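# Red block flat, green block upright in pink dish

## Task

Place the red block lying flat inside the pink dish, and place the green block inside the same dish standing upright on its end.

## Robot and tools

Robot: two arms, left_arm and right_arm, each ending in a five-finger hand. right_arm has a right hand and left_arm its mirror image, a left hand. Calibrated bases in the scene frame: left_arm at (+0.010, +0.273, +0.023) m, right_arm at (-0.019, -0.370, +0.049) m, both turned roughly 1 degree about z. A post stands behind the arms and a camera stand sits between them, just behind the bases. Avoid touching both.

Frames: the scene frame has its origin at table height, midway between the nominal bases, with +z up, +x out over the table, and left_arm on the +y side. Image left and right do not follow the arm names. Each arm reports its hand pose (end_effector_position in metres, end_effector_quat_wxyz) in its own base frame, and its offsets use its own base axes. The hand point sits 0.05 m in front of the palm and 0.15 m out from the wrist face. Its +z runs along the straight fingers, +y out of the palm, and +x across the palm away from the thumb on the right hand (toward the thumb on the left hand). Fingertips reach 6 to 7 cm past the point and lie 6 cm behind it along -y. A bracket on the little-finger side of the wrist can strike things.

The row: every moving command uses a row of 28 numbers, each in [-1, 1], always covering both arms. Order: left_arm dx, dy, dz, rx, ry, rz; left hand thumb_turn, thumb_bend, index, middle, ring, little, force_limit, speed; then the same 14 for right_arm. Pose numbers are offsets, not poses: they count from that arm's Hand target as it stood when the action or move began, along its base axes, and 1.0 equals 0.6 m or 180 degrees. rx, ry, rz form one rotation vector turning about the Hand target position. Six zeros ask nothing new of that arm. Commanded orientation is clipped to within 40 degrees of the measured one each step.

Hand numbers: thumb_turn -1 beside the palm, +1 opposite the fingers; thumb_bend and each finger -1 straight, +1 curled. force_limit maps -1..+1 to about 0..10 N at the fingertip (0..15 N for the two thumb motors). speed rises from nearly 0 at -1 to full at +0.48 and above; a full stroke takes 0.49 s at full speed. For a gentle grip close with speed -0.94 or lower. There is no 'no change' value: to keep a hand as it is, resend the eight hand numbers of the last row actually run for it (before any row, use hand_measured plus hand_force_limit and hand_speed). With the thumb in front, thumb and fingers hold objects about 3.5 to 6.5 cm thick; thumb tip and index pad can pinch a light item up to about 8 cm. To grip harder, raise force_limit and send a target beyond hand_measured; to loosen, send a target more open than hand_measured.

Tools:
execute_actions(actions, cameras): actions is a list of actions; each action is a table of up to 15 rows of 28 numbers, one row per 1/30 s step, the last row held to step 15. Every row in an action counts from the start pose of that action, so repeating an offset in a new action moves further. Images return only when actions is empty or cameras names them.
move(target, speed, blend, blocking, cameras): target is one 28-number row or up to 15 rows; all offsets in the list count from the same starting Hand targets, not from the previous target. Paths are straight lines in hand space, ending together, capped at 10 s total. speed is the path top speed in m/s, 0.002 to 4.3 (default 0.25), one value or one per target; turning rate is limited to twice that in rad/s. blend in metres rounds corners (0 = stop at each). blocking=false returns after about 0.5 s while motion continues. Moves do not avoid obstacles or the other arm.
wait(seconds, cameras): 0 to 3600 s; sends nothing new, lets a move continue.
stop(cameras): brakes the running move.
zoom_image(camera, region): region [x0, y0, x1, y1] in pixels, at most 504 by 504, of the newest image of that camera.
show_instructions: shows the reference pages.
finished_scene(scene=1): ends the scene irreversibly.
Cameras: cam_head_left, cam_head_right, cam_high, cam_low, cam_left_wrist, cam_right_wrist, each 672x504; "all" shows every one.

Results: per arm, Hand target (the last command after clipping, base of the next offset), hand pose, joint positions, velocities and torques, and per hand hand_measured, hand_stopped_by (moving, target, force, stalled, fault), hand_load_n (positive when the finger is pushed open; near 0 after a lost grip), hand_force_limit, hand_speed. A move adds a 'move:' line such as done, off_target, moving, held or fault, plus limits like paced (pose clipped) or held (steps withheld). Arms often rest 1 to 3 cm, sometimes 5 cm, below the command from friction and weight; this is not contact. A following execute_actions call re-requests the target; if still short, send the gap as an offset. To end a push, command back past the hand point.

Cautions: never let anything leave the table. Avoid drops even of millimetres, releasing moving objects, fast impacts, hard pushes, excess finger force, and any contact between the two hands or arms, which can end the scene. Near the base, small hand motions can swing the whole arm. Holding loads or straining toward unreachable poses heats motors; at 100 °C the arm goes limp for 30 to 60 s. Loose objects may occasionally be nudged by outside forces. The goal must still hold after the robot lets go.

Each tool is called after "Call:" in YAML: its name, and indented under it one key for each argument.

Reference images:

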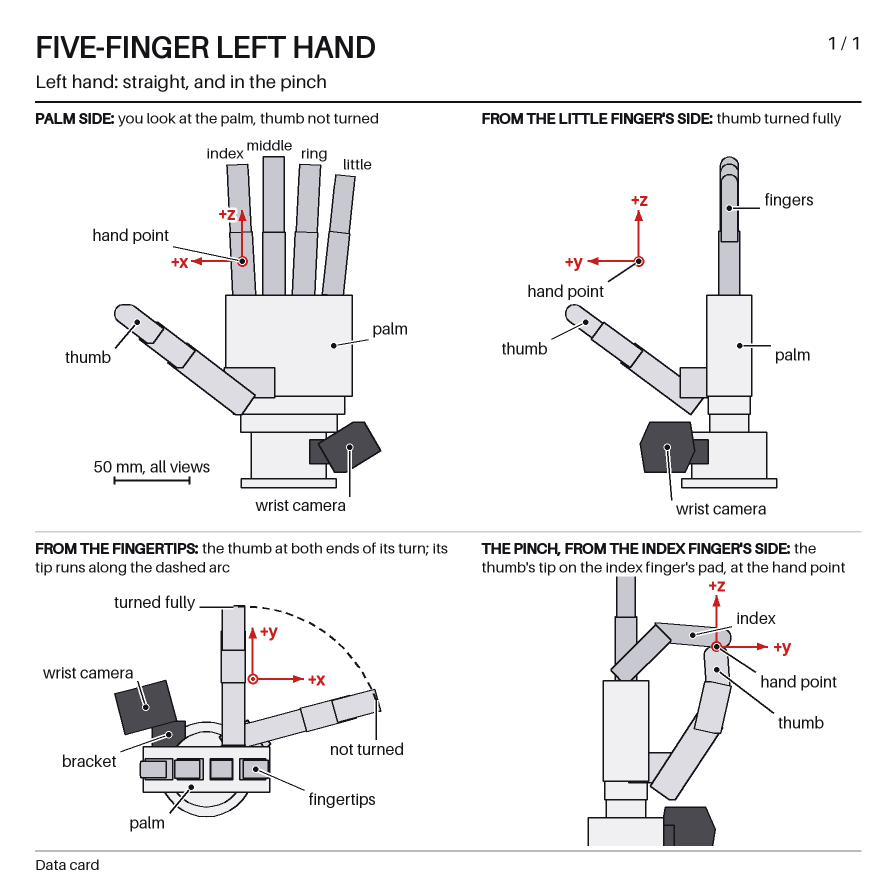

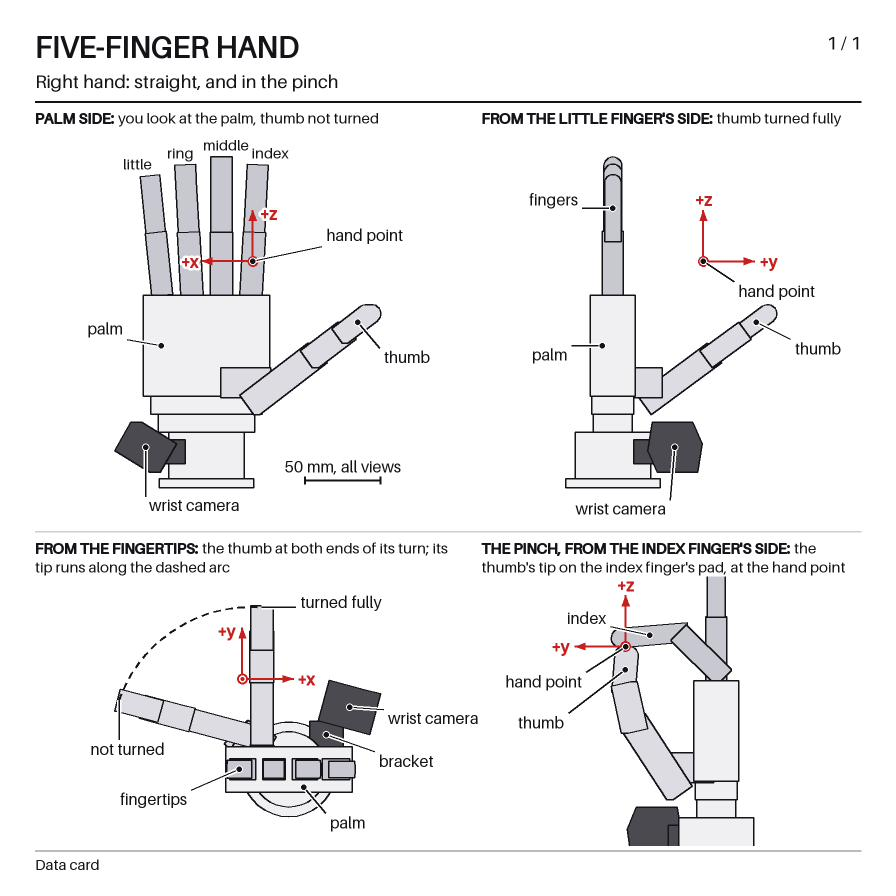

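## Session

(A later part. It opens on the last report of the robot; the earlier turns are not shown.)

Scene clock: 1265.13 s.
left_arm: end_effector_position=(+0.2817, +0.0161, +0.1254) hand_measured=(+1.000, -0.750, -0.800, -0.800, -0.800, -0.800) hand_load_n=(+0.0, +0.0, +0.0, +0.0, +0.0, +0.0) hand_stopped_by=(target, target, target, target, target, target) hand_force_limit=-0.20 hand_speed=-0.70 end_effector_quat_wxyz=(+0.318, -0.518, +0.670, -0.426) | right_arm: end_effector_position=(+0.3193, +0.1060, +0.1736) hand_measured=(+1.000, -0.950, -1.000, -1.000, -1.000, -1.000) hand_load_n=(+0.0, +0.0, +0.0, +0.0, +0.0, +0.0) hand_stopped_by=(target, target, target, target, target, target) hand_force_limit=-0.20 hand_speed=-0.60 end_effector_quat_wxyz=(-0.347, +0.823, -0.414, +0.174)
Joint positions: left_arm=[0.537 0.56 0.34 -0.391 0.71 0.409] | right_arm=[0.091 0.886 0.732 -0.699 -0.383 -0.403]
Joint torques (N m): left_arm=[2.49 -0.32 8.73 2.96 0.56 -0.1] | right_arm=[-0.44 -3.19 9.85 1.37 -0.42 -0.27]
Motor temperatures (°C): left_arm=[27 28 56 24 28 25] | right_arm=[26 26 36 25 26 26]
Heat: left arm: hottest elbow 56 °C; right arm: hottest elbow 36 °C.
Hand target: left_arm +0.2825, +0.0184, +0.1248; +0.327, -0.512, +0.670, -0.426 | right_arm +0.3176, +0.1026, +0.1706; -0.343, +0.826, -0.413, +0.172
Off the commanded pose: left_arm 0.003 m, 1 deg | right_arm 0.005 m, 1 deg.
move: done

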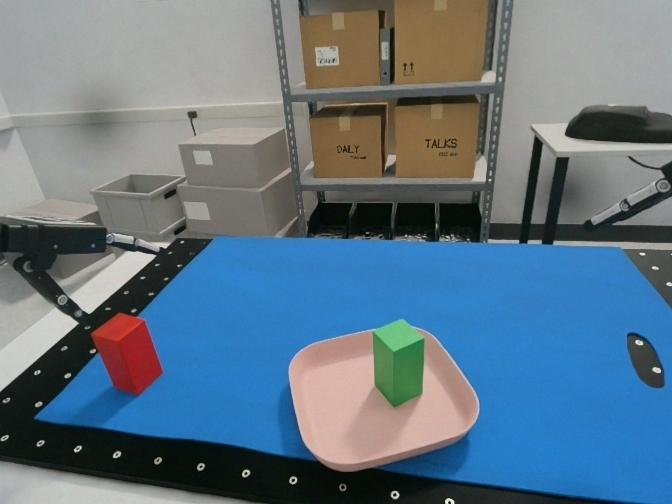

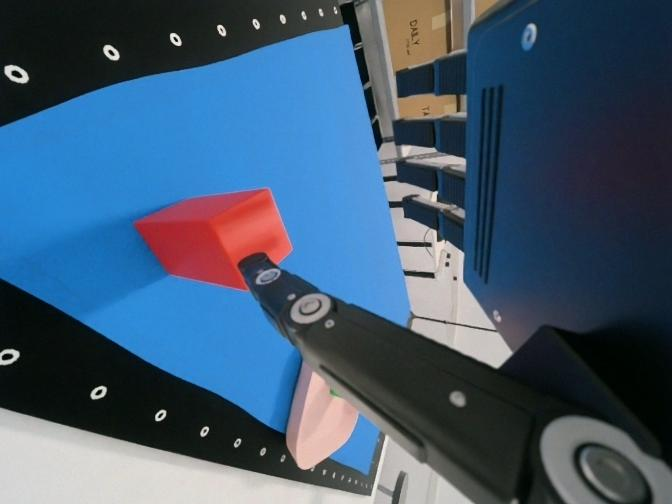

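Call:
move:
  target: [-0.002,-0.006,-0.108,0,0,0,1,-0.75,-0.8,-0.8,-0.8,-0.8,-0.2,-0.7,0,0,0,0,0,0,1,-0.95,-1,-1,-1,-1,-0.2,-0.6]
  speed: 0.08
  cameras: ["cam_low","cam_left_wrist"]

Call:
zoom_image:
  camera: "cam_left_wrist"
  region: [130, 50, 450, 320]

Call:
zoom_image:
  camera: "cam_low"
  region: [20, 220, 220, 420]

Scene clock: 1279.27 s.
left_arm: end_effector_position=(+0.2809, +0.0161, +0.0629) hand_measured=(+1.000, -0.750, -0.800, -0.800, -0.800, -0.800) hand_load_n=(+0.0, +0.0, +0.0, +0.0, +0.0, +0.0) hand_stopped_by=(target, target, target, target, target, target) hand_force_limit=-0.20 hand_speed=-0.70 end_effector_quat_wxyz=(+0.326, -0.514, +0.669, -0.426) | right_arm: end_effector_position=(+0.3193, +0.1060, +0.1736) hand_measured=(+1.000, -0.950, -1.000, -1.000, -1.000, -1.000) hand_load_n=(+0.0, +0.0, +0.0, +0.0, +0.0, +0.0) hand_stopped_by=(target, target, target, target, target, target) hand_force_limit=-0.20 hand_speed=-0.60 end_effector_quat_wxyz=(-0.347, +0.823, -0.414, +0.174)
Joint positions: left_arm=[0.537 0.672 0.186 -0.107 0.707 0.41] | right_arm=[0.091 0.886 0.732 -0.699 -0.383 -0.403]
Joint torques (N m): left_arm=[0.56 0.44 8.12 2.86 0.22 -0.11] | right_arm=[-0.44 -3.14 9.77 1.29 -0.4 -0.25]
Motor temperatures (°C): left_arm=[27 27 51 24 28 25] | right_arm=[26 26 36 25 26 26]
Heat: left arm: hottest elbow 51 °C; right arm: hottest elbow 36 °C.
Hand target: left_arm +0.2813, +0.0148, +0.0601; +0.327, -0.512, +0.670, -0.426 | right_arm +0.3176, +0.1026, +0.1706; -0.343, +0.826, -0.413, +0.172
Off the commanded pose: left_arm 0.003 m, 0 deg | right_arm 0.005 m, 1 deg.
move: done

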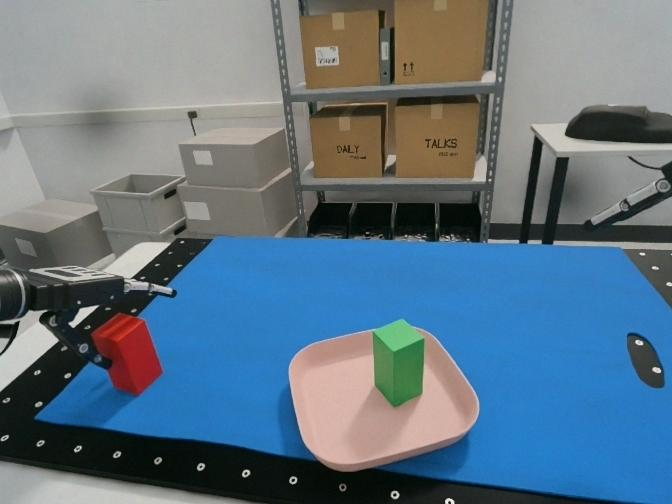

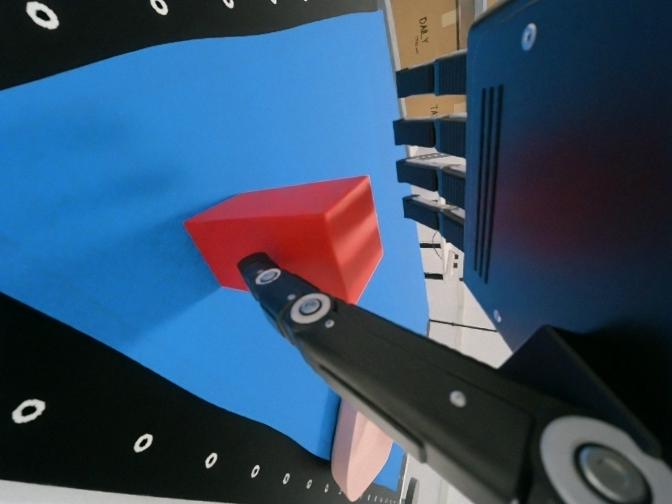

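Scaled by 1.575.

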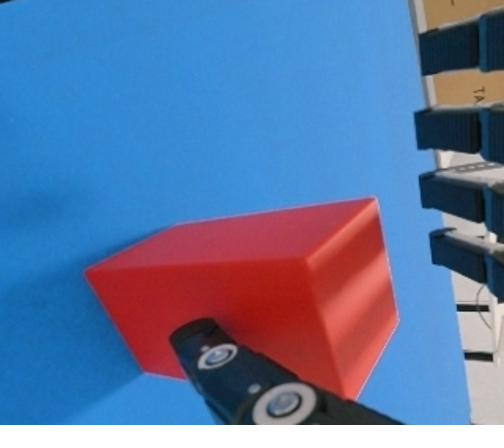

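Scaled by 2.520.

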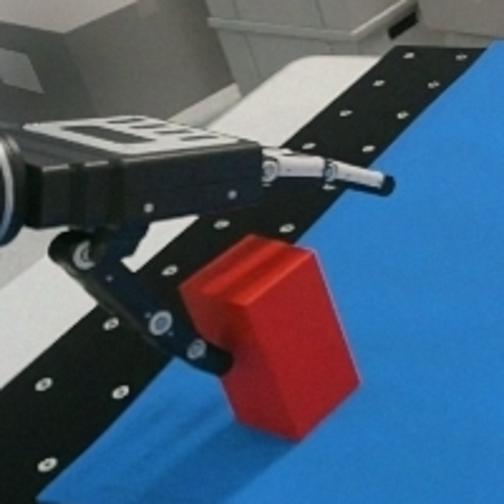

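Call:
execute_actions:
  actions:
    - [[0,0,0,0,0,0,1,-0.55,-0.4,-0.8,-0.8,-0.8,-0.5,-0.8,0,0,0,0,0,0,1,-0.95,-1,-1,-1,-1,-0.2,-0.6]]
    - [[0,0,0,0,0,0,1,-0.55,-0.4,-0.8,-0.8,-0.8,-0.5,-0.8,0,0,0,0,0,0,1,-0.95,-1,-1,-1,-1,-0.2,-0.6]]
  cameras: ["cam_low","cam_left_wrist"]

Call:
zoom_image:
  camera: "cam_left_wrist"
  region: [130, 50, 450, 320]

Call:
zoom_image:
  camera: "cam_low"
  region: [20, 220, 220, 420]

Scene clock: 1293.03 s.
left_arm: end_effector_position=(+0.2809, +0.0161, +0.0629) hand_measured=(+1.000, -0.550, -0.400, -0.800, -0.800, -0.800) hand_load_n=(+0.0, +0.0, +0.0, +0.0, +0.0, +0.0) hand_stopped_by=(target, target, target, target, target, target) hand_force_limit=-0.50 hand_speed=-0.80 end_effector_quat_wxyz=(+0.326, -0.514, +0.669, -0.426) | right_arm: end_effector_position=(+0.3193, +0.1060, +0.1736) hand_measured=(+1.000, -0.950, -1.000, -1.000, -1.000, -1.000) hand_load_n=(+0.0, +0.0, +0.0, +0.0, +0.0, +0.0) hand_stopped_by=(target, target, target, target, target, target) hand_force_limit=-0.20 hand_speed=-0.60 end_effector_quat_wxyz=(-0.347, +0.823, -0.414, +0.174)
Joint positions: left_arm=[0.537 0.672 0.186 -0.107 0.707 0.41] | right_arm=[0.091 0.886 0.732 -0.699 -0.383 -0.403]
Joint torques (N m): left_arm=[0.73 0.38 8.16 3.02 0.23 -0.09] | right_arm=[-0.32 -3.14 9.81 1.42 -0.41 -0.27]
Heat: left arm: hottest elbow 49 °C; right arm: hottest elbow 36 °C.
Hand target: left_arm +0.2813, +0.0148, +0.0600; +0.327, -0.512, +0.670, -0.426 | right_arm +0.3176, +0.1026, +0.1706; -0.343, +0.826, -0.413, +0.172
Off the commanded pose: left_arm 0.003 m, 0 deg | right_arm 0.005 m, 1 deg.

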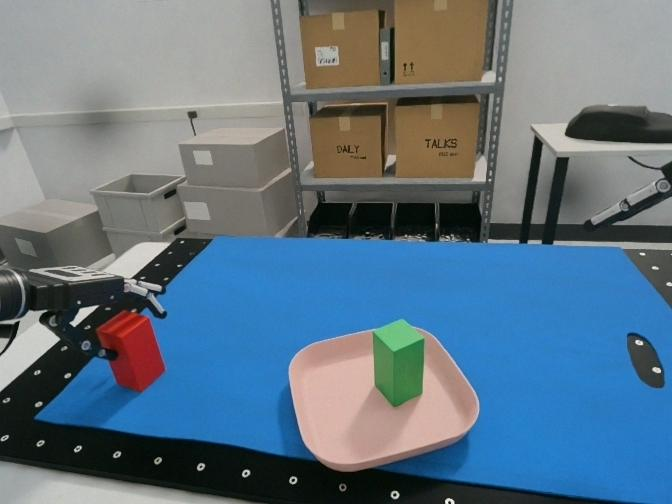

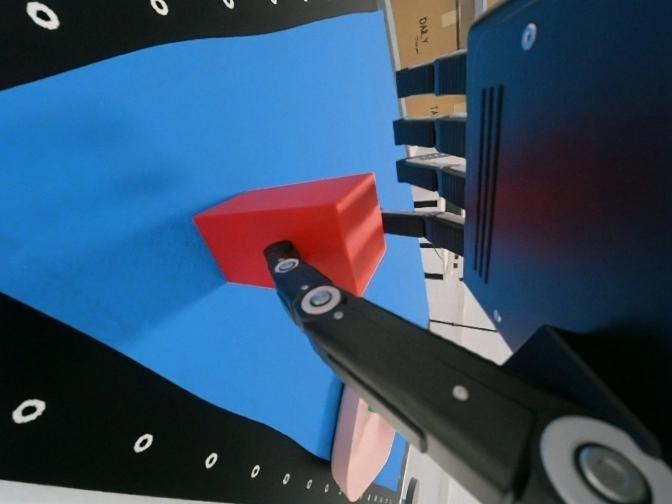

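Scaled by 1.575.

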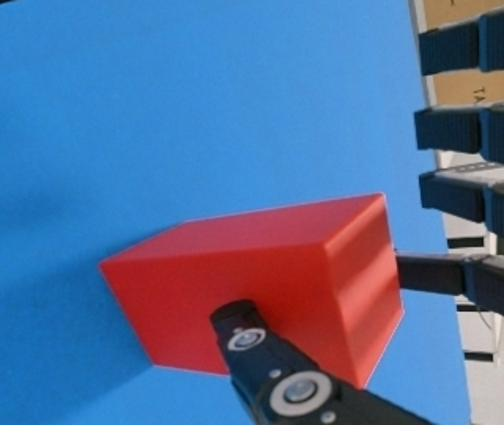

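Scaled by 2.520.

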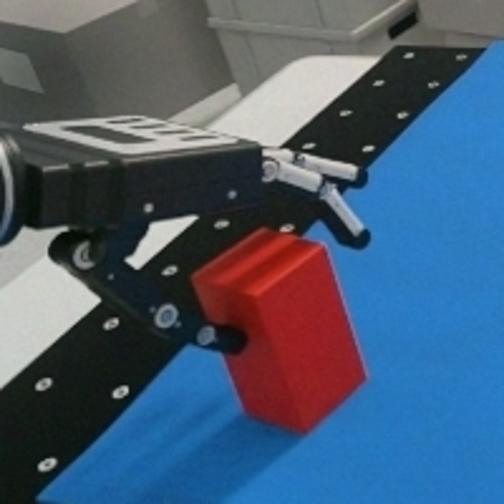

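Call:
move:
  target: [-0.015,0.004,0,0,0,0,1,-0.55,-0.4,-0.8,-0.8,-0.8,-0.5,-0.8,0,0,0,0,0,0,1,-0.95,-1,-1,-1,-1,-0.2,-0.6]
  speed: 0.08
  cameras: ["cam_low","cam_left_wrist"]

Call:
zoom_image:
  camera: "cam_left_wrist"
  region: [130, 50, 450, 320]

Call:
zoom_image:
  camera: "cam_low"
  region: [20, 220, 220, 420]

Scene clock: 1300.30 s.
left_arm: end_effector_position=(+0.2761, +0.0175, +0.0638) hand_measured=(+1.000, -0.550, -0.400, -0.800, -0.800, -0.800) hand_load_n=(+0.0, +0.0, +0.0, +0.0, +0.0, +0.0) hand_stopped_by=(target, target, target, target, target, target) hand_force_limit=-0.50 hand_speed=-0.80 end_effector_quat_wxyz=(+0.328, -0.511, +0.669, -0.428) | right_arm: end_effector_position=(+0.3193, +0.1060, +0.1736) hand_measured=(+1.000, -0.950, -1.000, -1.000, -1.000, -1.000) hand_load_n=(+0.0, +0.0, +0.0, +0.0, +0.0, +0.0) hand_stopped_by=(target, target, target, target, target, target) hand_force_limit=-0.20 hand_speed=-0.60 end_effector_quat_wxyz=(-0.347, +0.823, -0.414, +0.174)
Joint positions: left_arm=[0.563 0.647 0.181 -0.131 0.731 0.428] | right_arm=[0.091 0.886 0.732 -0.699 -0.383 -0.403]
Joint torques (N m): left_arm=[2.14 -0.5 8.14 1.73 0.57 0.03] | right_arm=[-0.26 -3.31 9.76 1.36 -0.42 -0.25]
Heat: left arm: hottest elbow 49 °C; right arm: hottest elbow 36 °C.
Hand target: left_arm +0.2724, +0.0173, +0.0602; +0.327, -0.512, +0.670, -0.426 | right_arm +0.3176, +0.1026, +0.1706; -0.343, +0.826, -0.413, +0.172
Off the commanded pose: left_arm 0.005 m, 0 deg | right_arm 0.005 m, 1 deg.
move: done

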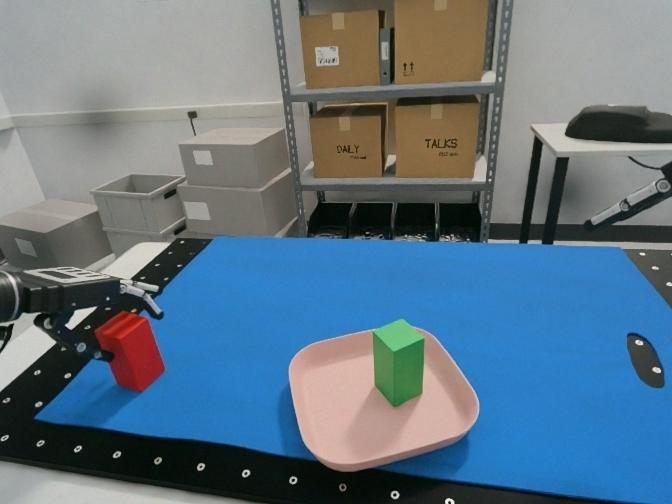

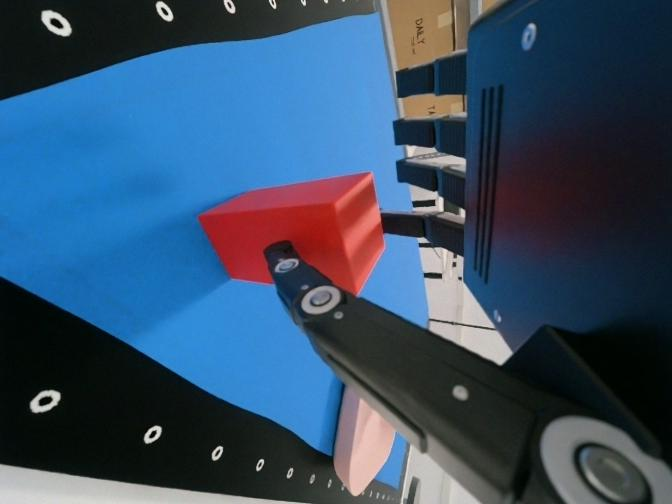

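Scaled by 1.575.

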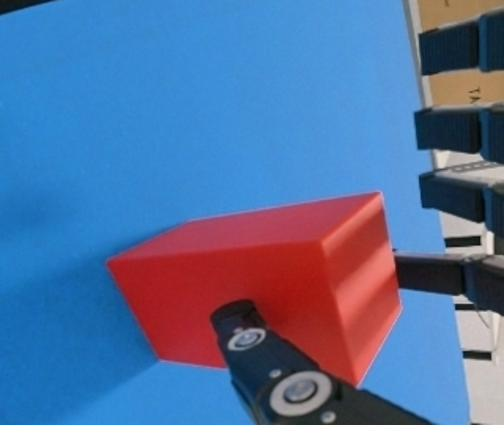

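Scaled by 2.520.

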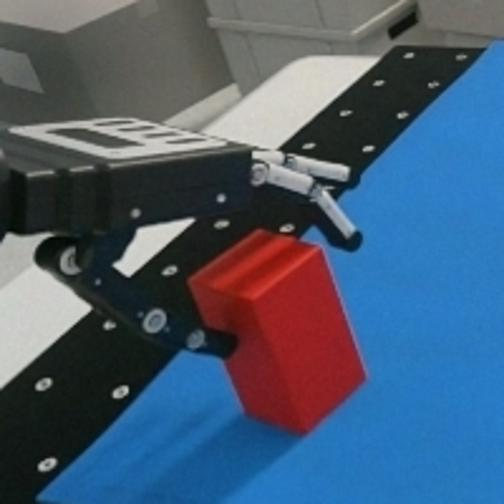

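Call:
execute_actions:
  actions:
    - [[0,0,0,0,0,0,1,-0.5,-0.3,-0.8,-0.8,-0.8,-0.6,-0.92,0,0,0,0,0,0,1,-0.95,-1,-1,-1,-1,-0.2,-0.6]]
    - [[0,0,0,0,0,0,1,-0.2,-0.05,-0.8,-0.8,-0.8,-0.6,-0.94,0,0,0,0,0,0,1,-0.95,-1,-1,-1,-1,-0.2,-0.6]]
    - [[0,0,0,0,0,0,1,-0.2,-0.05,-0.8,-0.8,-0.8,-0.6,-0.94,0,0,0,0,0,0,1,-0.95,-1,-1,-1,-1,-0.2,-0.6]]
    - [[0,0,0,0,0,0,1,-0.2,-0.05,-0.8,-0.8,-0.8,-0.6,-0.94,0,0,0,0,0,0,1,-0.95,-1,-1,-1,-1,-0.2,-0.6]]
  cameras: ["cam_low","cam_left_wrist"]

Call:
zoom_image:
  camera: "cam_left_wrist"
  region: [130, 50, 450, 320]

Call:
zoom_image:
  camera: "cam_low"
  region: [20, 220, 220, 420]

Scene clock: 1307.70 s.
left_arm: end_effector_position=(+0.2761, +0.0175, +0.0638) hand_measured=(+1.000, -0.456, -0.214, -0.800, -0.800, -0.800) hand_load_n=(-0.5, +3.5, +2.0, +0.0, -0.5, +0.0) hand_stopped_by=(target, force, force, target, target, target) hand_force_limit=-0.60 hand_speed=-0.94 end_effector_quat_wxyz=(+0.328, -0.511, +0.669, -0.428) | right_arm: end_effector_position=(+0.3193, +0.1060, +0.1736) hand_measured=(+1.000, -0.950, -1.000, -1.000, -1.000, -1.000) hand_load_n=(+0.0, +0.0, +0.0, +0.0, +0.0, +0.0) hand_stopped_by=(target, target, target, target, target, target) hand_force_limit=-0.20 hand_speed=-0.60 end_effector_quat_wxyz=(-0.347, +0.823, -0.414, +0.174)
Joint positions: left_arm=[0.563 0.647 0.181 -0.131 0.732 0.429] | right_arm=[0.091 0.886 0.732 -0.699 -0.383 -0.403]
Joint torques (N m): left_arm=[2.61 -0.44 8.06 1.74 0.53 -0.02] | right_arm=[-0.85 -3.14 9.83 1.31 -0.4 -0.24]
Heat: left arm: hottest elbow 48 °C; right arm: hottest elbow 36 °C.
Hand target: left_arm +0.2724, +0.0172, +0.0602; +0.327, -0.512, +0.670, -0.426 | right_arm +0.3176, +0.1026, +0.1706; -0.343, +0.826, -0.413, +0.172
Off the commanded pose: left_arm 0.005 m, 0 deg | right_arm 0.005 m, 1 deg.

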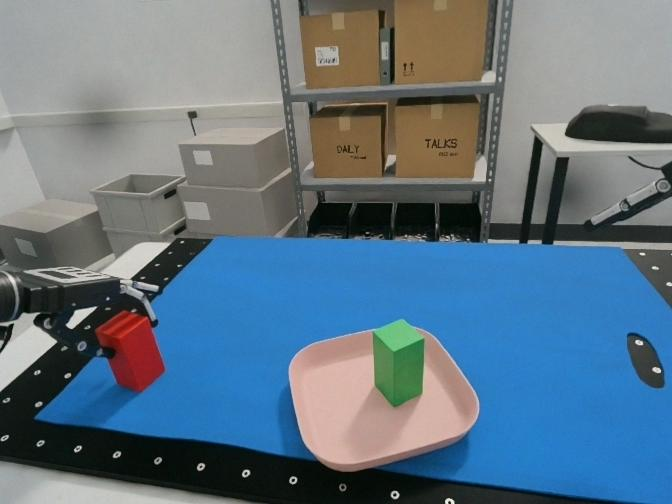

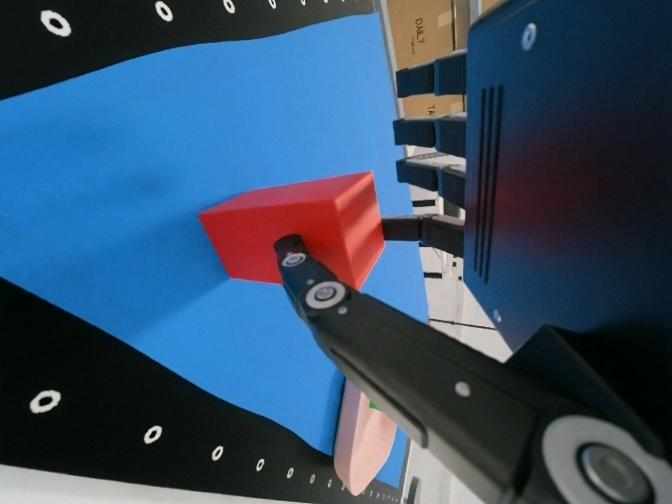

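Scaled by 1.575.

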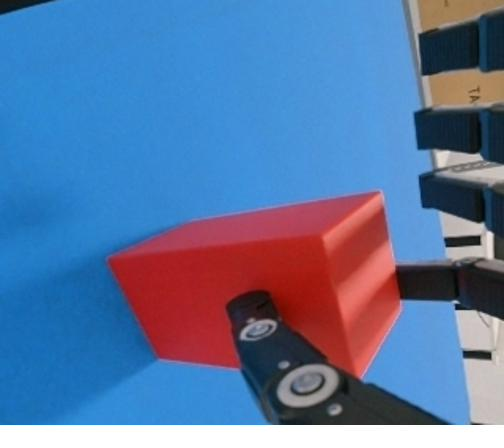

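Scaled by 2.520.

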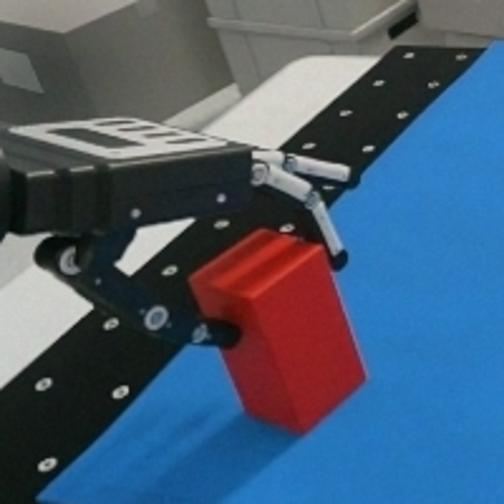

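Call:
move:
  target:
    - [-0.0078,-0.0323,0.0025,0,0,0,1,-0.2,-0.05,-0.8,-0.8,-0.8,-0.6,-0.94,0,0,0,0,0,0,1,-0.95,-1,-1,-1,-1,-0.2,-0.6]
    - [-0.0156,-0.0615,0,0,0,0,1,-0.2,-0.05,-0.8,-0.8,-0.8,-0.6,-0.94,0,0,0,0,0,0,1,-0.95,-1,-1,-1,-1,-0.2,-0.6]
  speed: 0.04
  blend: 0.01
  cameras: ["cam_low","cam_left_wrist"]

Call:
zoom_image:
  camera: "cam_low"
  region: [20, 220, 220, 420]

Scene clock: 1323.60 s.
left_arm: end_effector_position=(+0.2660, -0.0166, +0.0635) hand_measured=(+1.000, -0.456, -0.214, -0.800, -0.800, -0.800) hand_load_n=(-0.5, +1.5, +1.0, +0.0, +0.0, +0.0) hand_stopped_by=(target, force, force, target, target, target) hand_force_limit=-0.60 hand_speed=-0.94 end_effector_quat_wxyz=(+0.333, -0.508, +0.671, -0.425) | right_arm: end_effector_position=(+0.3193, +0.1060, +0.1736) hand_measured=(+1.000, -0.950, -1.000, -1.000, -1.000, -1.000) hand_load_n=(+0.0, +0.0, +0.0, +0.0, +0.0, +0.0) hand_stopped_by=(target, target, target, target, target, target) hand_force_limit=-0.20 hand_speed=-0.60 end_effector_quat_wxyz=(-0.347, +0.823, -0.414, +0.174)
Joint positions: left_arm=[0.384 0.45 0.131 -0.201 0.577 0.319] | right_arm=[0.091 0.886 0.732 -0.699 -0.383 -0.403]
Joint torques (N m): left_arm=[0.79 0.62 8.68 1.98 0.15 -0.15] | right_arm=[-0.44 -3.02 9.81 1.46 -0.39 -0.26]
Heat: left arm: hottest elbow 47 °C; right arm: hottest elbow 36 °C.
Hand target: left_arm +0.2630, -0.0197, +0.0601; +0.327, -0.512, +0.670, -0.426 | right_arm +0.3176, +0.1026, +0.1706; -0.343, +0.826, -0.413, +0.172
Off the commanded pose: left_arm 0.005 m, 1 deg | right_arm 0.005 m, 1 deg.
move: done; blend cut to 0.0091 m at target 1

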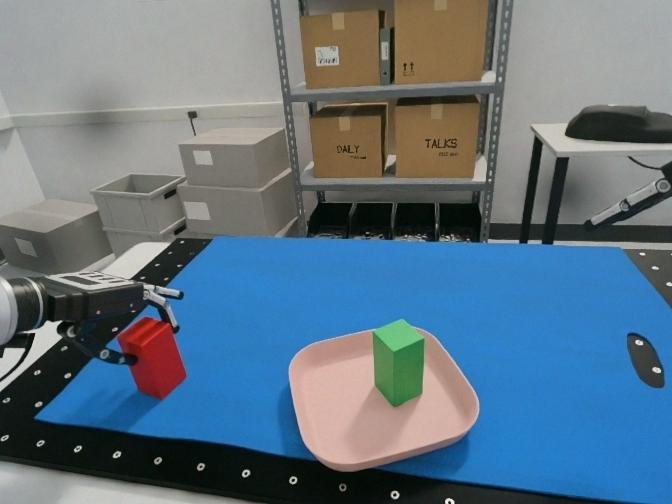

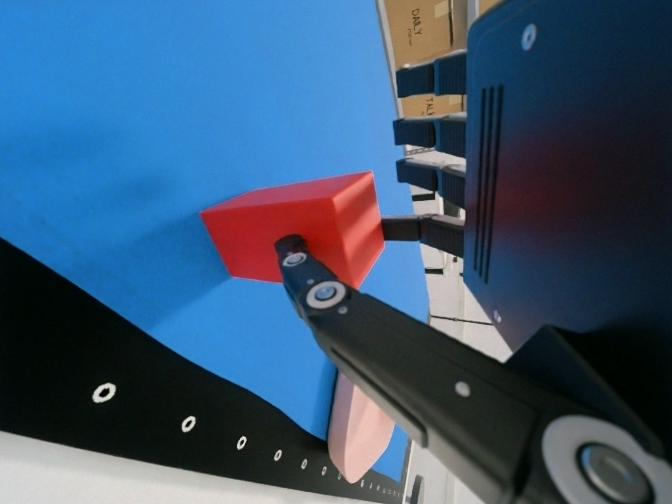

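Scaled by 2.520.

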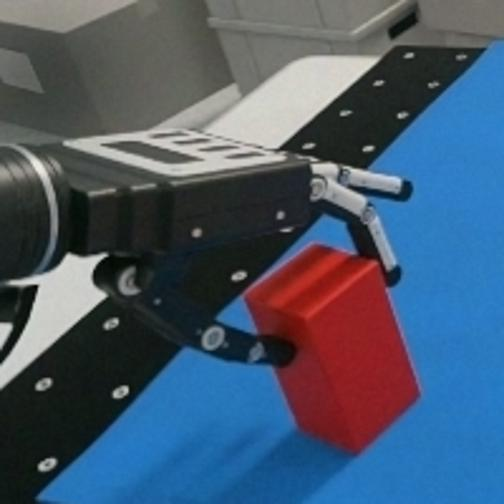

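Call:
execute_actions:
  actions:
    - [[0,0,0,0,0,0,1,-0.1,0.05,-0.8,-0.8,-0.8,-0.25,-0.94,0,0,0,0,0,0,1,-0.95,-1,-1,-1,-1,-0.2,-0.6]]
    - [[0,0,0,0,0,0,1,-0.1,0.05,-0.8,-0.8,-0.8,-0.25,-0.94,0,0,0,0,0,0,1,-0.95,-1,-1,-1,-1,-0.2,-0.6]]
  cameras: []

Call:
move:
  target:
    - [0.012,0,0.045,0,0,0,1,-0.1,0.05,-0.8,-0.8,-0.8,-0.25,-0.94,0,0,0,0,0,0,1,-0.95,-1,-1,-1,-1,-0.2,-0.6]
    - [0.015,0.02,0.03,0.2683,-0.0719,0,1,-0.1,0.05,-0.8,-0.8,-0.8,-0.25,-0.94,0,0,0,0,0,0,1,-0.95,-1,-1,-1,-1,-0.2,-0.6]
  speed: 0.06
  blend: 0.01
  cameras: ["cam_low","cam_left_wrist"]

Call:
zoom_image:
  camera: "cam_low"
  region: [20, 220, 220, 420]

Scene clock: 1356.43 s.
left_arm: end_effector_position=(+0.2660, -0.0167, +0.0636) hand_measured=(+1.000, -0.448, -0.192, -0.800, -0.800, -0.800) hand_load_n=(-1.5, +6.5, +4.0, +0.0, +0.0, +0.0) hand_stopped_by=(target, force, force, target, target, target) hand_force_limit=-0.25 hand_speed=-0.94 end_effector_quat_wxyz=(+0.333, -0.508, +0.671, -0.426) | right_arm: end_effector_position=(+0.3193, +0.1060, +0.1736) hand_measured=(+1.000, -0.950, -1.000, -1.000, -1.000, -1.000) hand_load_n=(+0.0, +0.0, +0.0, +0.0, +0.0, +0.0) hand_stopped_by=(target, target, target, target, target, target) hand_force_limit=-0.20 hand_speed=-0.60 end_effector_quat_wxyz=(-0.347, +0.823, -0.414, +0.174)
Joint positions: left_arm=[0.384 0.449 0.131 -0.201 0.577 0.318] | right_arm=[0.091 0.886 0.732 -0.699 -0.383 -0.403]
Joint torques (N m): left_arm=[1.2 0.91 8.64 1.85 0.19 -0.15] | right_arm=[-0.62 -3.37 9.8 1.44 -0.38 -0.27]
Heat: left arm: hottest elbow 47 °C; right arm: hottest elbow 36 °C.
Hand target: left_arm +0.2630, -0.0197, +0.0601; +0.327, -0.512, +0.670, -0.426 | right_arm +0.3176, +0.1026, +0.1706; -0.343, +0.826, -0.413, +0.172
Off the commanded pose: left_arm 0.006 m, 1 deg | right_arm 0.005 m, 1 deg.

Scene clock: 1364.73 s.
left_arm: end_effector_position=(+0.2700, -0.0067, +0.0771) hand_measured=(+1.000, -0.446, -0.192, -0.800, -0.800, -0.800) hand_load_n=(+0.5, +2.5, +2.0, +0.0, -0.5, +0.0) hand_stopped_by=(target, force, force, target, target, target) hand_force_limit=-0.25 hand_speed=-0.94 end_effector_quat_wxyz=(+0.574, -0.290, +0.747, -0.169) | right_arm: end_effector_position=(+0.3193, +0.1060, +0.1736) hand_measured=(+1.000, -0.950, -1.000, -1.000, -1.000, -1.000) hand_load_n=(+0.0, +0.0, +0.0, +0.0, +0.0, +0.0) hand_stopped_by=(target, target, target, target, target, target) hand_force_limit=-0.20 hand_speed=-0.60 end_effector_quat_wxyz=(-0.347, +0.823, -0.414, +0.174)
Joint positions: left_arm=[-0.439 0.24 0.052 -0.143 -0.498 0.752] | right_arm=[0.091 0.886 0.732 -0.699 -0.383 -0.403]
Joint torques (N m): left_arm=[0.56 2.96 9.37 3.56 -0.26 0.02] | right_arm=[-0.5 -3.31 9.77 1.29 -0.39 -0.27]
Heat: left arm: hottest elbow 47 °C; right arm: hottest elbow 36 °C.
Hand target: left_arm +0.2720, -0.0077, +0.0780; +0.579, -0.284, +0.746, -0.169 | right_arm +0.3176, +0.1026, +0.1706; -0.343, +0.826, -0.413, +0.172
Off the commanded pose: left_arm 0.002 m, 1 deg | right_arm 0.005 m, 1 deg.
move: done

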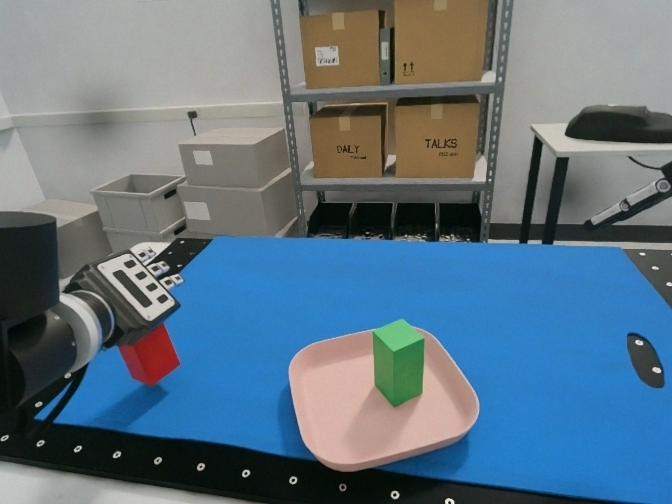

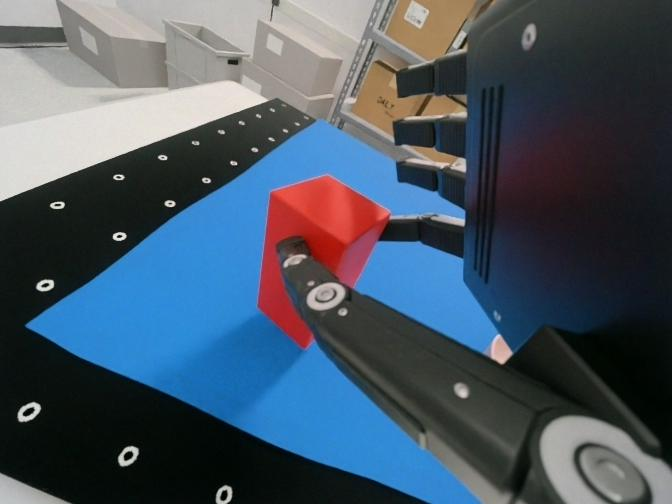

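Scaled by 2.520.

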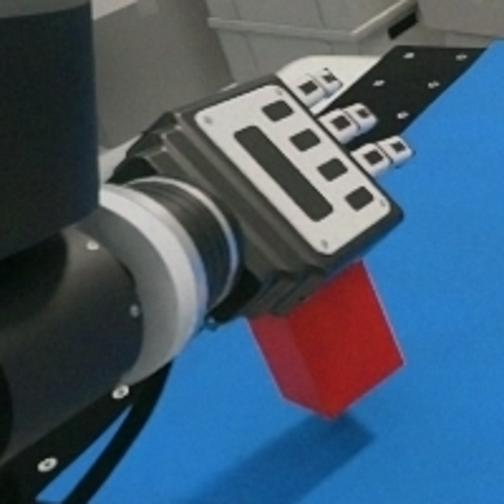

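Call:
move:
  target: [-0.005,-0.01,-0.01,-0.2683,0.0719,0,1,-0.1,0.05,-0.8,-0.8,-0.8,-0.25,-0.94,0,0,0,0,0,0,1,-0.95,-1,-1,-1,-1,-0.2,-0.6]
  speed: 0.1
  cameras: ["cam_low","cam_left_wrist"]

Call:
zoom_image:
  camera: "cam_low"
  region: [20, 220, 220, 420]

Scene clock: 1383.50 s.
left_arm: end_effector_position=(+0.2545, -0.0207, +0.0482) hand_measured=(+1.000, -0.446, -0.192, -0.800, -0.800, -0.800) hand_load_n=(-0.5, +1.5, +3.0, +0.0, +0.0, +0.0) hand_stopped_by=(target, force, force, target, target, target) hand_force_limit=-0.25 hand_speed=-0.94 end_effector_quat_wxyz=(+0.310, -0.519, +0.676, -0.421) | right_arm: end_effector_position=(+0.3193, +0.1060, +0.1736) hand_measured=(+1.000, -0.950, -1.000, -1.000, -1.000, -1.000) hand_load_n=(+0.0, +0.0, +0.0, +0.0, +0.0, +0.0) hand_stopped_by=(target, target, target, target, target, target) hand_force_limit=-0.20 hand_speed=-0.60 end_effector_quat_wxyz=(-0.347, +0.823, -0.414, +0.174)
Joint positions: left_arm=[0.395 0.453 0.112 -0.237 0.592 0.329] | right_arm=[0.091 0.886 0.732 -0.699 -0.383 -0.403]
Joint torques (N m): left_arm=[2.2 2.96 13.24 2.55 0.44 -0.15] | right_arm=[-0.56 -3.25 9.89 1.36 -0.4 -0.26]
Heat: left arm: hottest elbow 48 °C; right arm: hottest elbow 36 °C.
Hand target: left_arm +0.2690, -0.0137, +0.0720; +0.327, -0.512, +0.670, -0.426 | right_arm +0.3176, +0.1026, +0.1706; -0.343, +0.826, -0.413, +0.172
Off the commanded pose: left_arm 0.029 m, 2 deg | right_arm 0.005 m, 1 deg.
move: off_target (left_arm)

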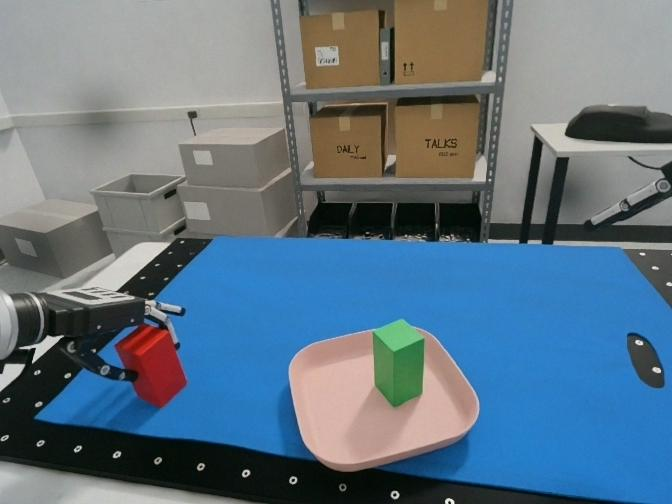

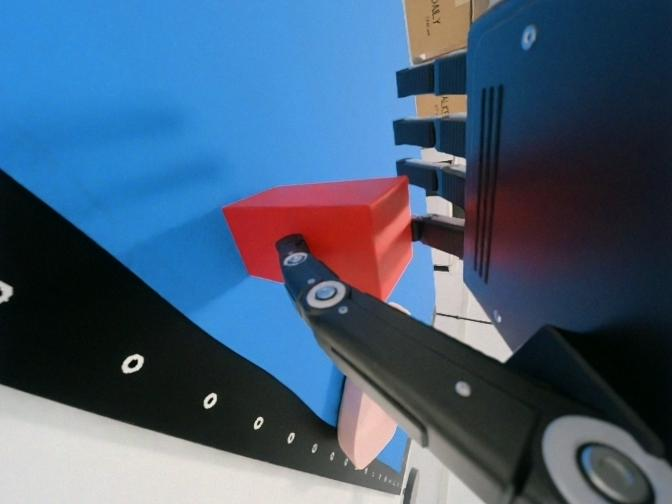

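Scaled by 2.520.

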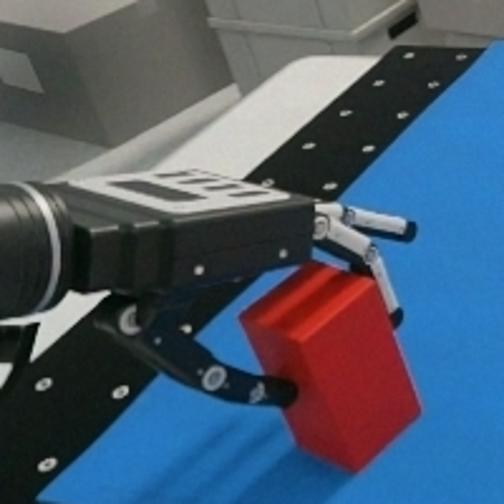

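Call:
execute_actions:
  actions:
    - [[-0.0222,-0.0117,-0.03,0,0,0,1,-0.58,-0.38,-0.8,-0.8,-0.8,-0.3,-0.8,0,0,0,0,0,0,1,-0.95,-1,-1,-1,-1,-0.2,-0.6]]
    - [[0,0,0,0,0,0,1,-0.58,-0.38,-0.8,-0.8,-0.8,-0.3,-0.8,0,0,0,0,0,0,1,-0.95,-1,-1,-1,-1,-0.2,-0.6]]
  cameras: ["cam_low","cam_left_wrist"]

Call:
zoom_image:
  camera: "cam_low"
  region: [20, 220, 220, 420]

Call:
zoom_image:
  camera: "cam_left_wrist"
  region: [180, 100, 450, 320]

Scene clock: 1397.30 s.
left_arm: end_effector_position=(+0.2584, -0.0188, +0.0592) hand_measured=(+1.000, -0.580, -0.380, -0.800, -0.800, -0.800) hand_load_n=(+0.0, +0.0, +0.0, +0.0, +0.0, +0.0) hand_stopped_by=(target, target, target, target, target, target) hand_force_limit=-0.30 hand_speed=-0.80 end_effector_quat_wxyz=(+0.332, -0.507, +0.671, -0.427) | right_arm: end_effector_position=(+0.3193, +0.1060, +0.1736) hand_measured=(+1.000, -0.950, -1.000, -1.000, -1.000, -1.000) hand_load_n=(+0.0, +0.0, +0.0, +0.0, +0.0, +0.0) hand_stopped_by=(target, target, target, target, target, target) hand_force_limit=-0.20 hand_speed=-0.60 end_effector_quat_wxyz=(-0.347, +0.823, -0.414, +0.174)
Joint positions: left_arm=[0.395 0.399 0.112 -0.237 0.59 0.325] | right_arm=[0.091 0.886 0.732 -0.699 -0.383 -0.403]
Joint torques (N m): left_arm=[0.85 1.26 8.55 2.17 0.14 -0.16] | right_arm=[-0.38 -3.31 9.73 1.42 -0.39 -0.27]
Heat: left arm: hottest elbow 49 °C; right arm: hottest elbow 36 °C.
Hand target: left_arm +0.2557, -0.0207, +0.0542; +0.327, -0.512, +0.670, -0.426 | right_arm +0.3176, +0.1026, +0.1706; -0.343, +0.826, -0.413, +0.172
Off the commanded pose: left_arm 0.006 m, 1 deg | right_arm 0.005 m, 1 deg.

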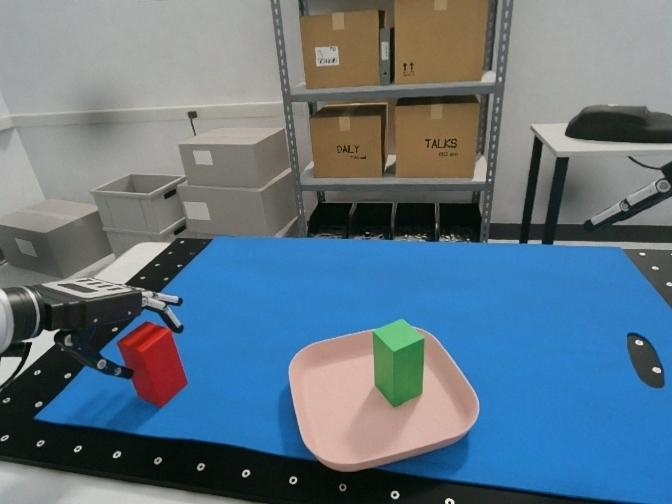

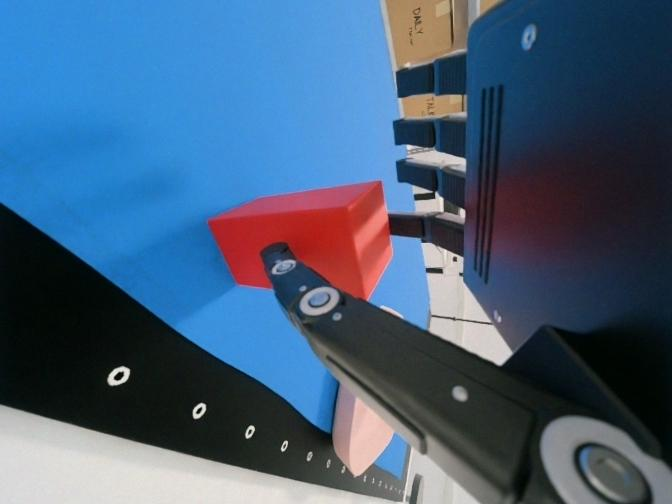

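Scaled by 2.520.

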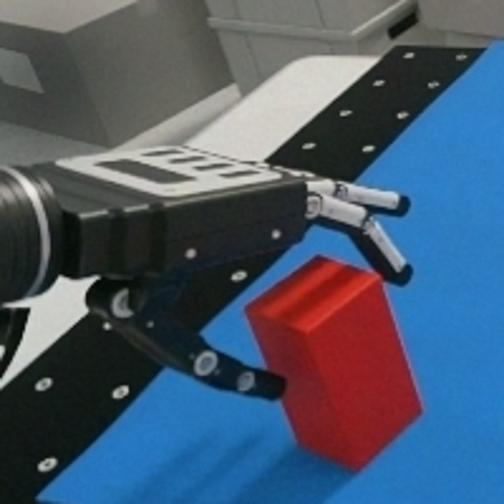

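Scaled by 1.867.

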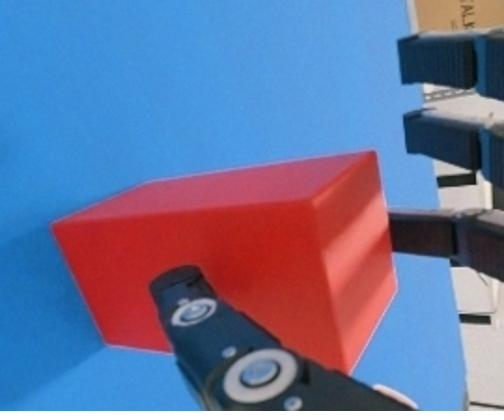

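Call:
move:
  target: [0.006,0,0.021,0,0,0,1,-0.55,-0.35,-0.8,-0.8,-0.8,-0.3,-0.8,0,0,0,0,0,0,1,-0.95,-1,-1,-1,-1,-0.2,-0.6]
  speed: 0.06
  cameras: ["cam_left_wrist"]

Call:
zoom_image:
  camera: "cam_left_wrist"
  region: [180, 100, 450, 320]

Scene clock: 1400.57 s.
left_arm: end_effector_position=(+0.2547, -0.0210, +0.0550) hand_measured=(+1.000, -0.550, -0.350, -0.800, -0.800, -0.800) hand_load_n=(+0.0, +0.0, +0.0, -0.5, +0.0, +0.0) hand_stopped_by=(target, target, target, target, target, target) hand_force_limit=-0.30 hand_speed=-0.80 end_effector_quat_wxyz=(+0.321, -0.515, +0.672, -0.423) | right_arm: end_effector_position=(+0.3193, +0.1060, +0.1736) hand_measured=(+1.000, -0.950, -1.000, -1.000, -1.000, -1.000) hand_load_n=(+0.0, +0.0, +0.0, +0.0, +0.0, +0.0) hand_stopped_by=(target, target, target, target, target, target) hand_force_limit=-0.20 hand_speed=-0.60 end_effector_quat_wxyz=(-0.347, +0.823, -0.414, +0.174)
Joint positions: left_arm=[0.387 0.399 0.112 -0.26 0.58 0.318] | right_arm=[0.091 0.886 0.732 -0.699 -0.383 -0.403]
Joint torques (N m): left_arm=[0.79 1.08 11.14 1.72 0.13 -0.14] | right_arm=[-0.5 -3.02 9.78 1.36 -0.4 -0.27]
Heat: left arm: hottest elbow 48 °C; right arm: hottest elbow 36 °C.
Hand target: left_arm +0.2593, -0.0207, +0.0667; +0.327, -0.512, +0.670, -0.426 | right_arm +0.3176, +0.1026, +0.1706; -0.343, +0.826, -0.413, +0.172
Off the commanded pose: left_arm 0.013 m, 1 deg | right_arm 0.005 m, 1 deg.
move: off_target (left_arm)

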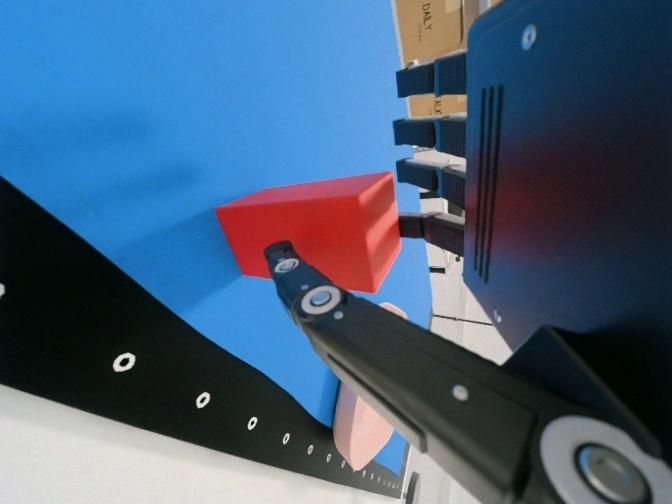

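Scaled by 1.867.

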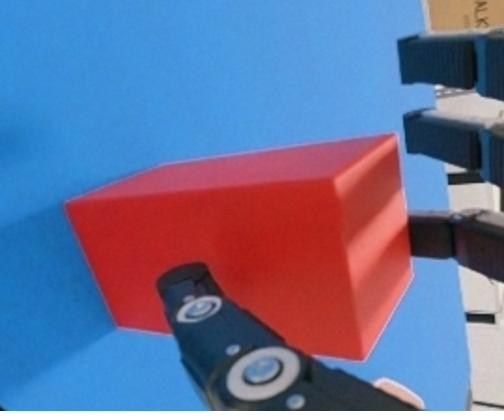

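Call:
move:
  target: [0.004,0,0.028,0,0,0,1,-0.55,-0.35,-0.8,-0.8,-0.8,-0.3,-0.8,0,0,0,0,0,0,1,-0.95,-1,-1,-1,-1,-0.2,-0.6]
  speed: 0.06
  cameras: ["cam_left_wrist"]

Call:
zoom_image:
  camera: "cam_left_wrist"
  region: [180, 100, 450, 320]

Scene clock: 1407.40 s.
left_arm: end_effector_position=(+0.2479, -0.0257, +0.0491) hand_measured=(+1.000, -0.550, -0.350, -0.800, -0.800, -0.800) hand_load_n=(+0.0, +0.0, +0.0, +0.0, -0.5, +0.0) hand_stopped_by=(target, target, target, target, target, target) hand_force_limit=-0.30 hand_speed=-0.80 end_effector_quat_wxyz=(+0.304, -0.526, +0.675, -0.418) | right_arm: end_effector_position=(+0.3193, +0.1060, +0.1736) hand_measured=(+1.000, -0.950, -1.000, -1.000, -1.000, -1.000) hand_load_n=(+0.0, +0.0, +0.0, +0.0, +0.0, +0.0) hand_stopped_by=(target, target, target, target, target, target) hand_force_limit=-0.20 hand_speed=-0.60 end_effector_quat_wxyz=(-0.347, +0.823, -0.414, +0.174)
Joint positions: left_arm=[0.373 0.391 0.112 -0.305 0.569 0.309] | right_arm=[0.091 0.886 0.732 -0.699 -0.383 -0.403]
Joint torques (N m): left_arm=[0.97 1.44 14.32 1.74 0.18 -0.14] | right_arm=[-0.44 -3.02 9.81 1.4 -0.39 -0.26]
Heat: left arm: hottest elbow 48 °C; right arm: hottest elbow 36 °C.
Hand target: left_arm +0.2617, -0.0207, +0.0836; +0.327, -0.512, +0.670, -0.426 | right_arm +0.3176, +0.1026, +0.1706; -0.343, +0.826, -0.413, +0.172
Off the commanded pose: left_arm 0.037 m, 3 deg | right_arm 0.005 m, 1 deg.
move: off_target (left_arm)

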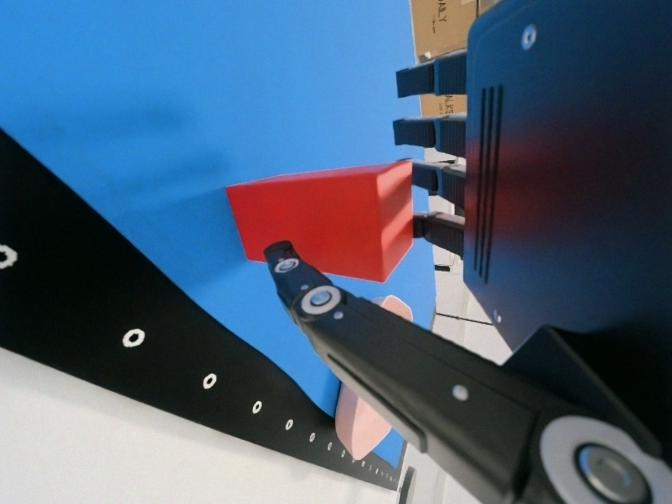

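Scaled by 1.867.

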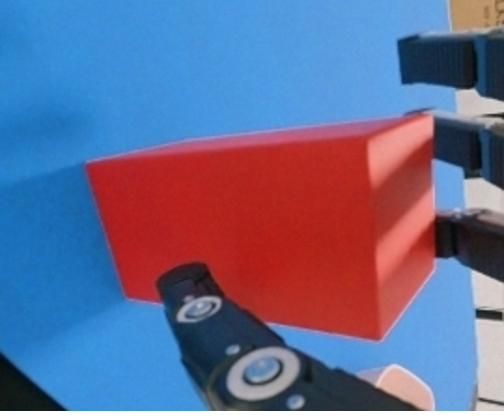

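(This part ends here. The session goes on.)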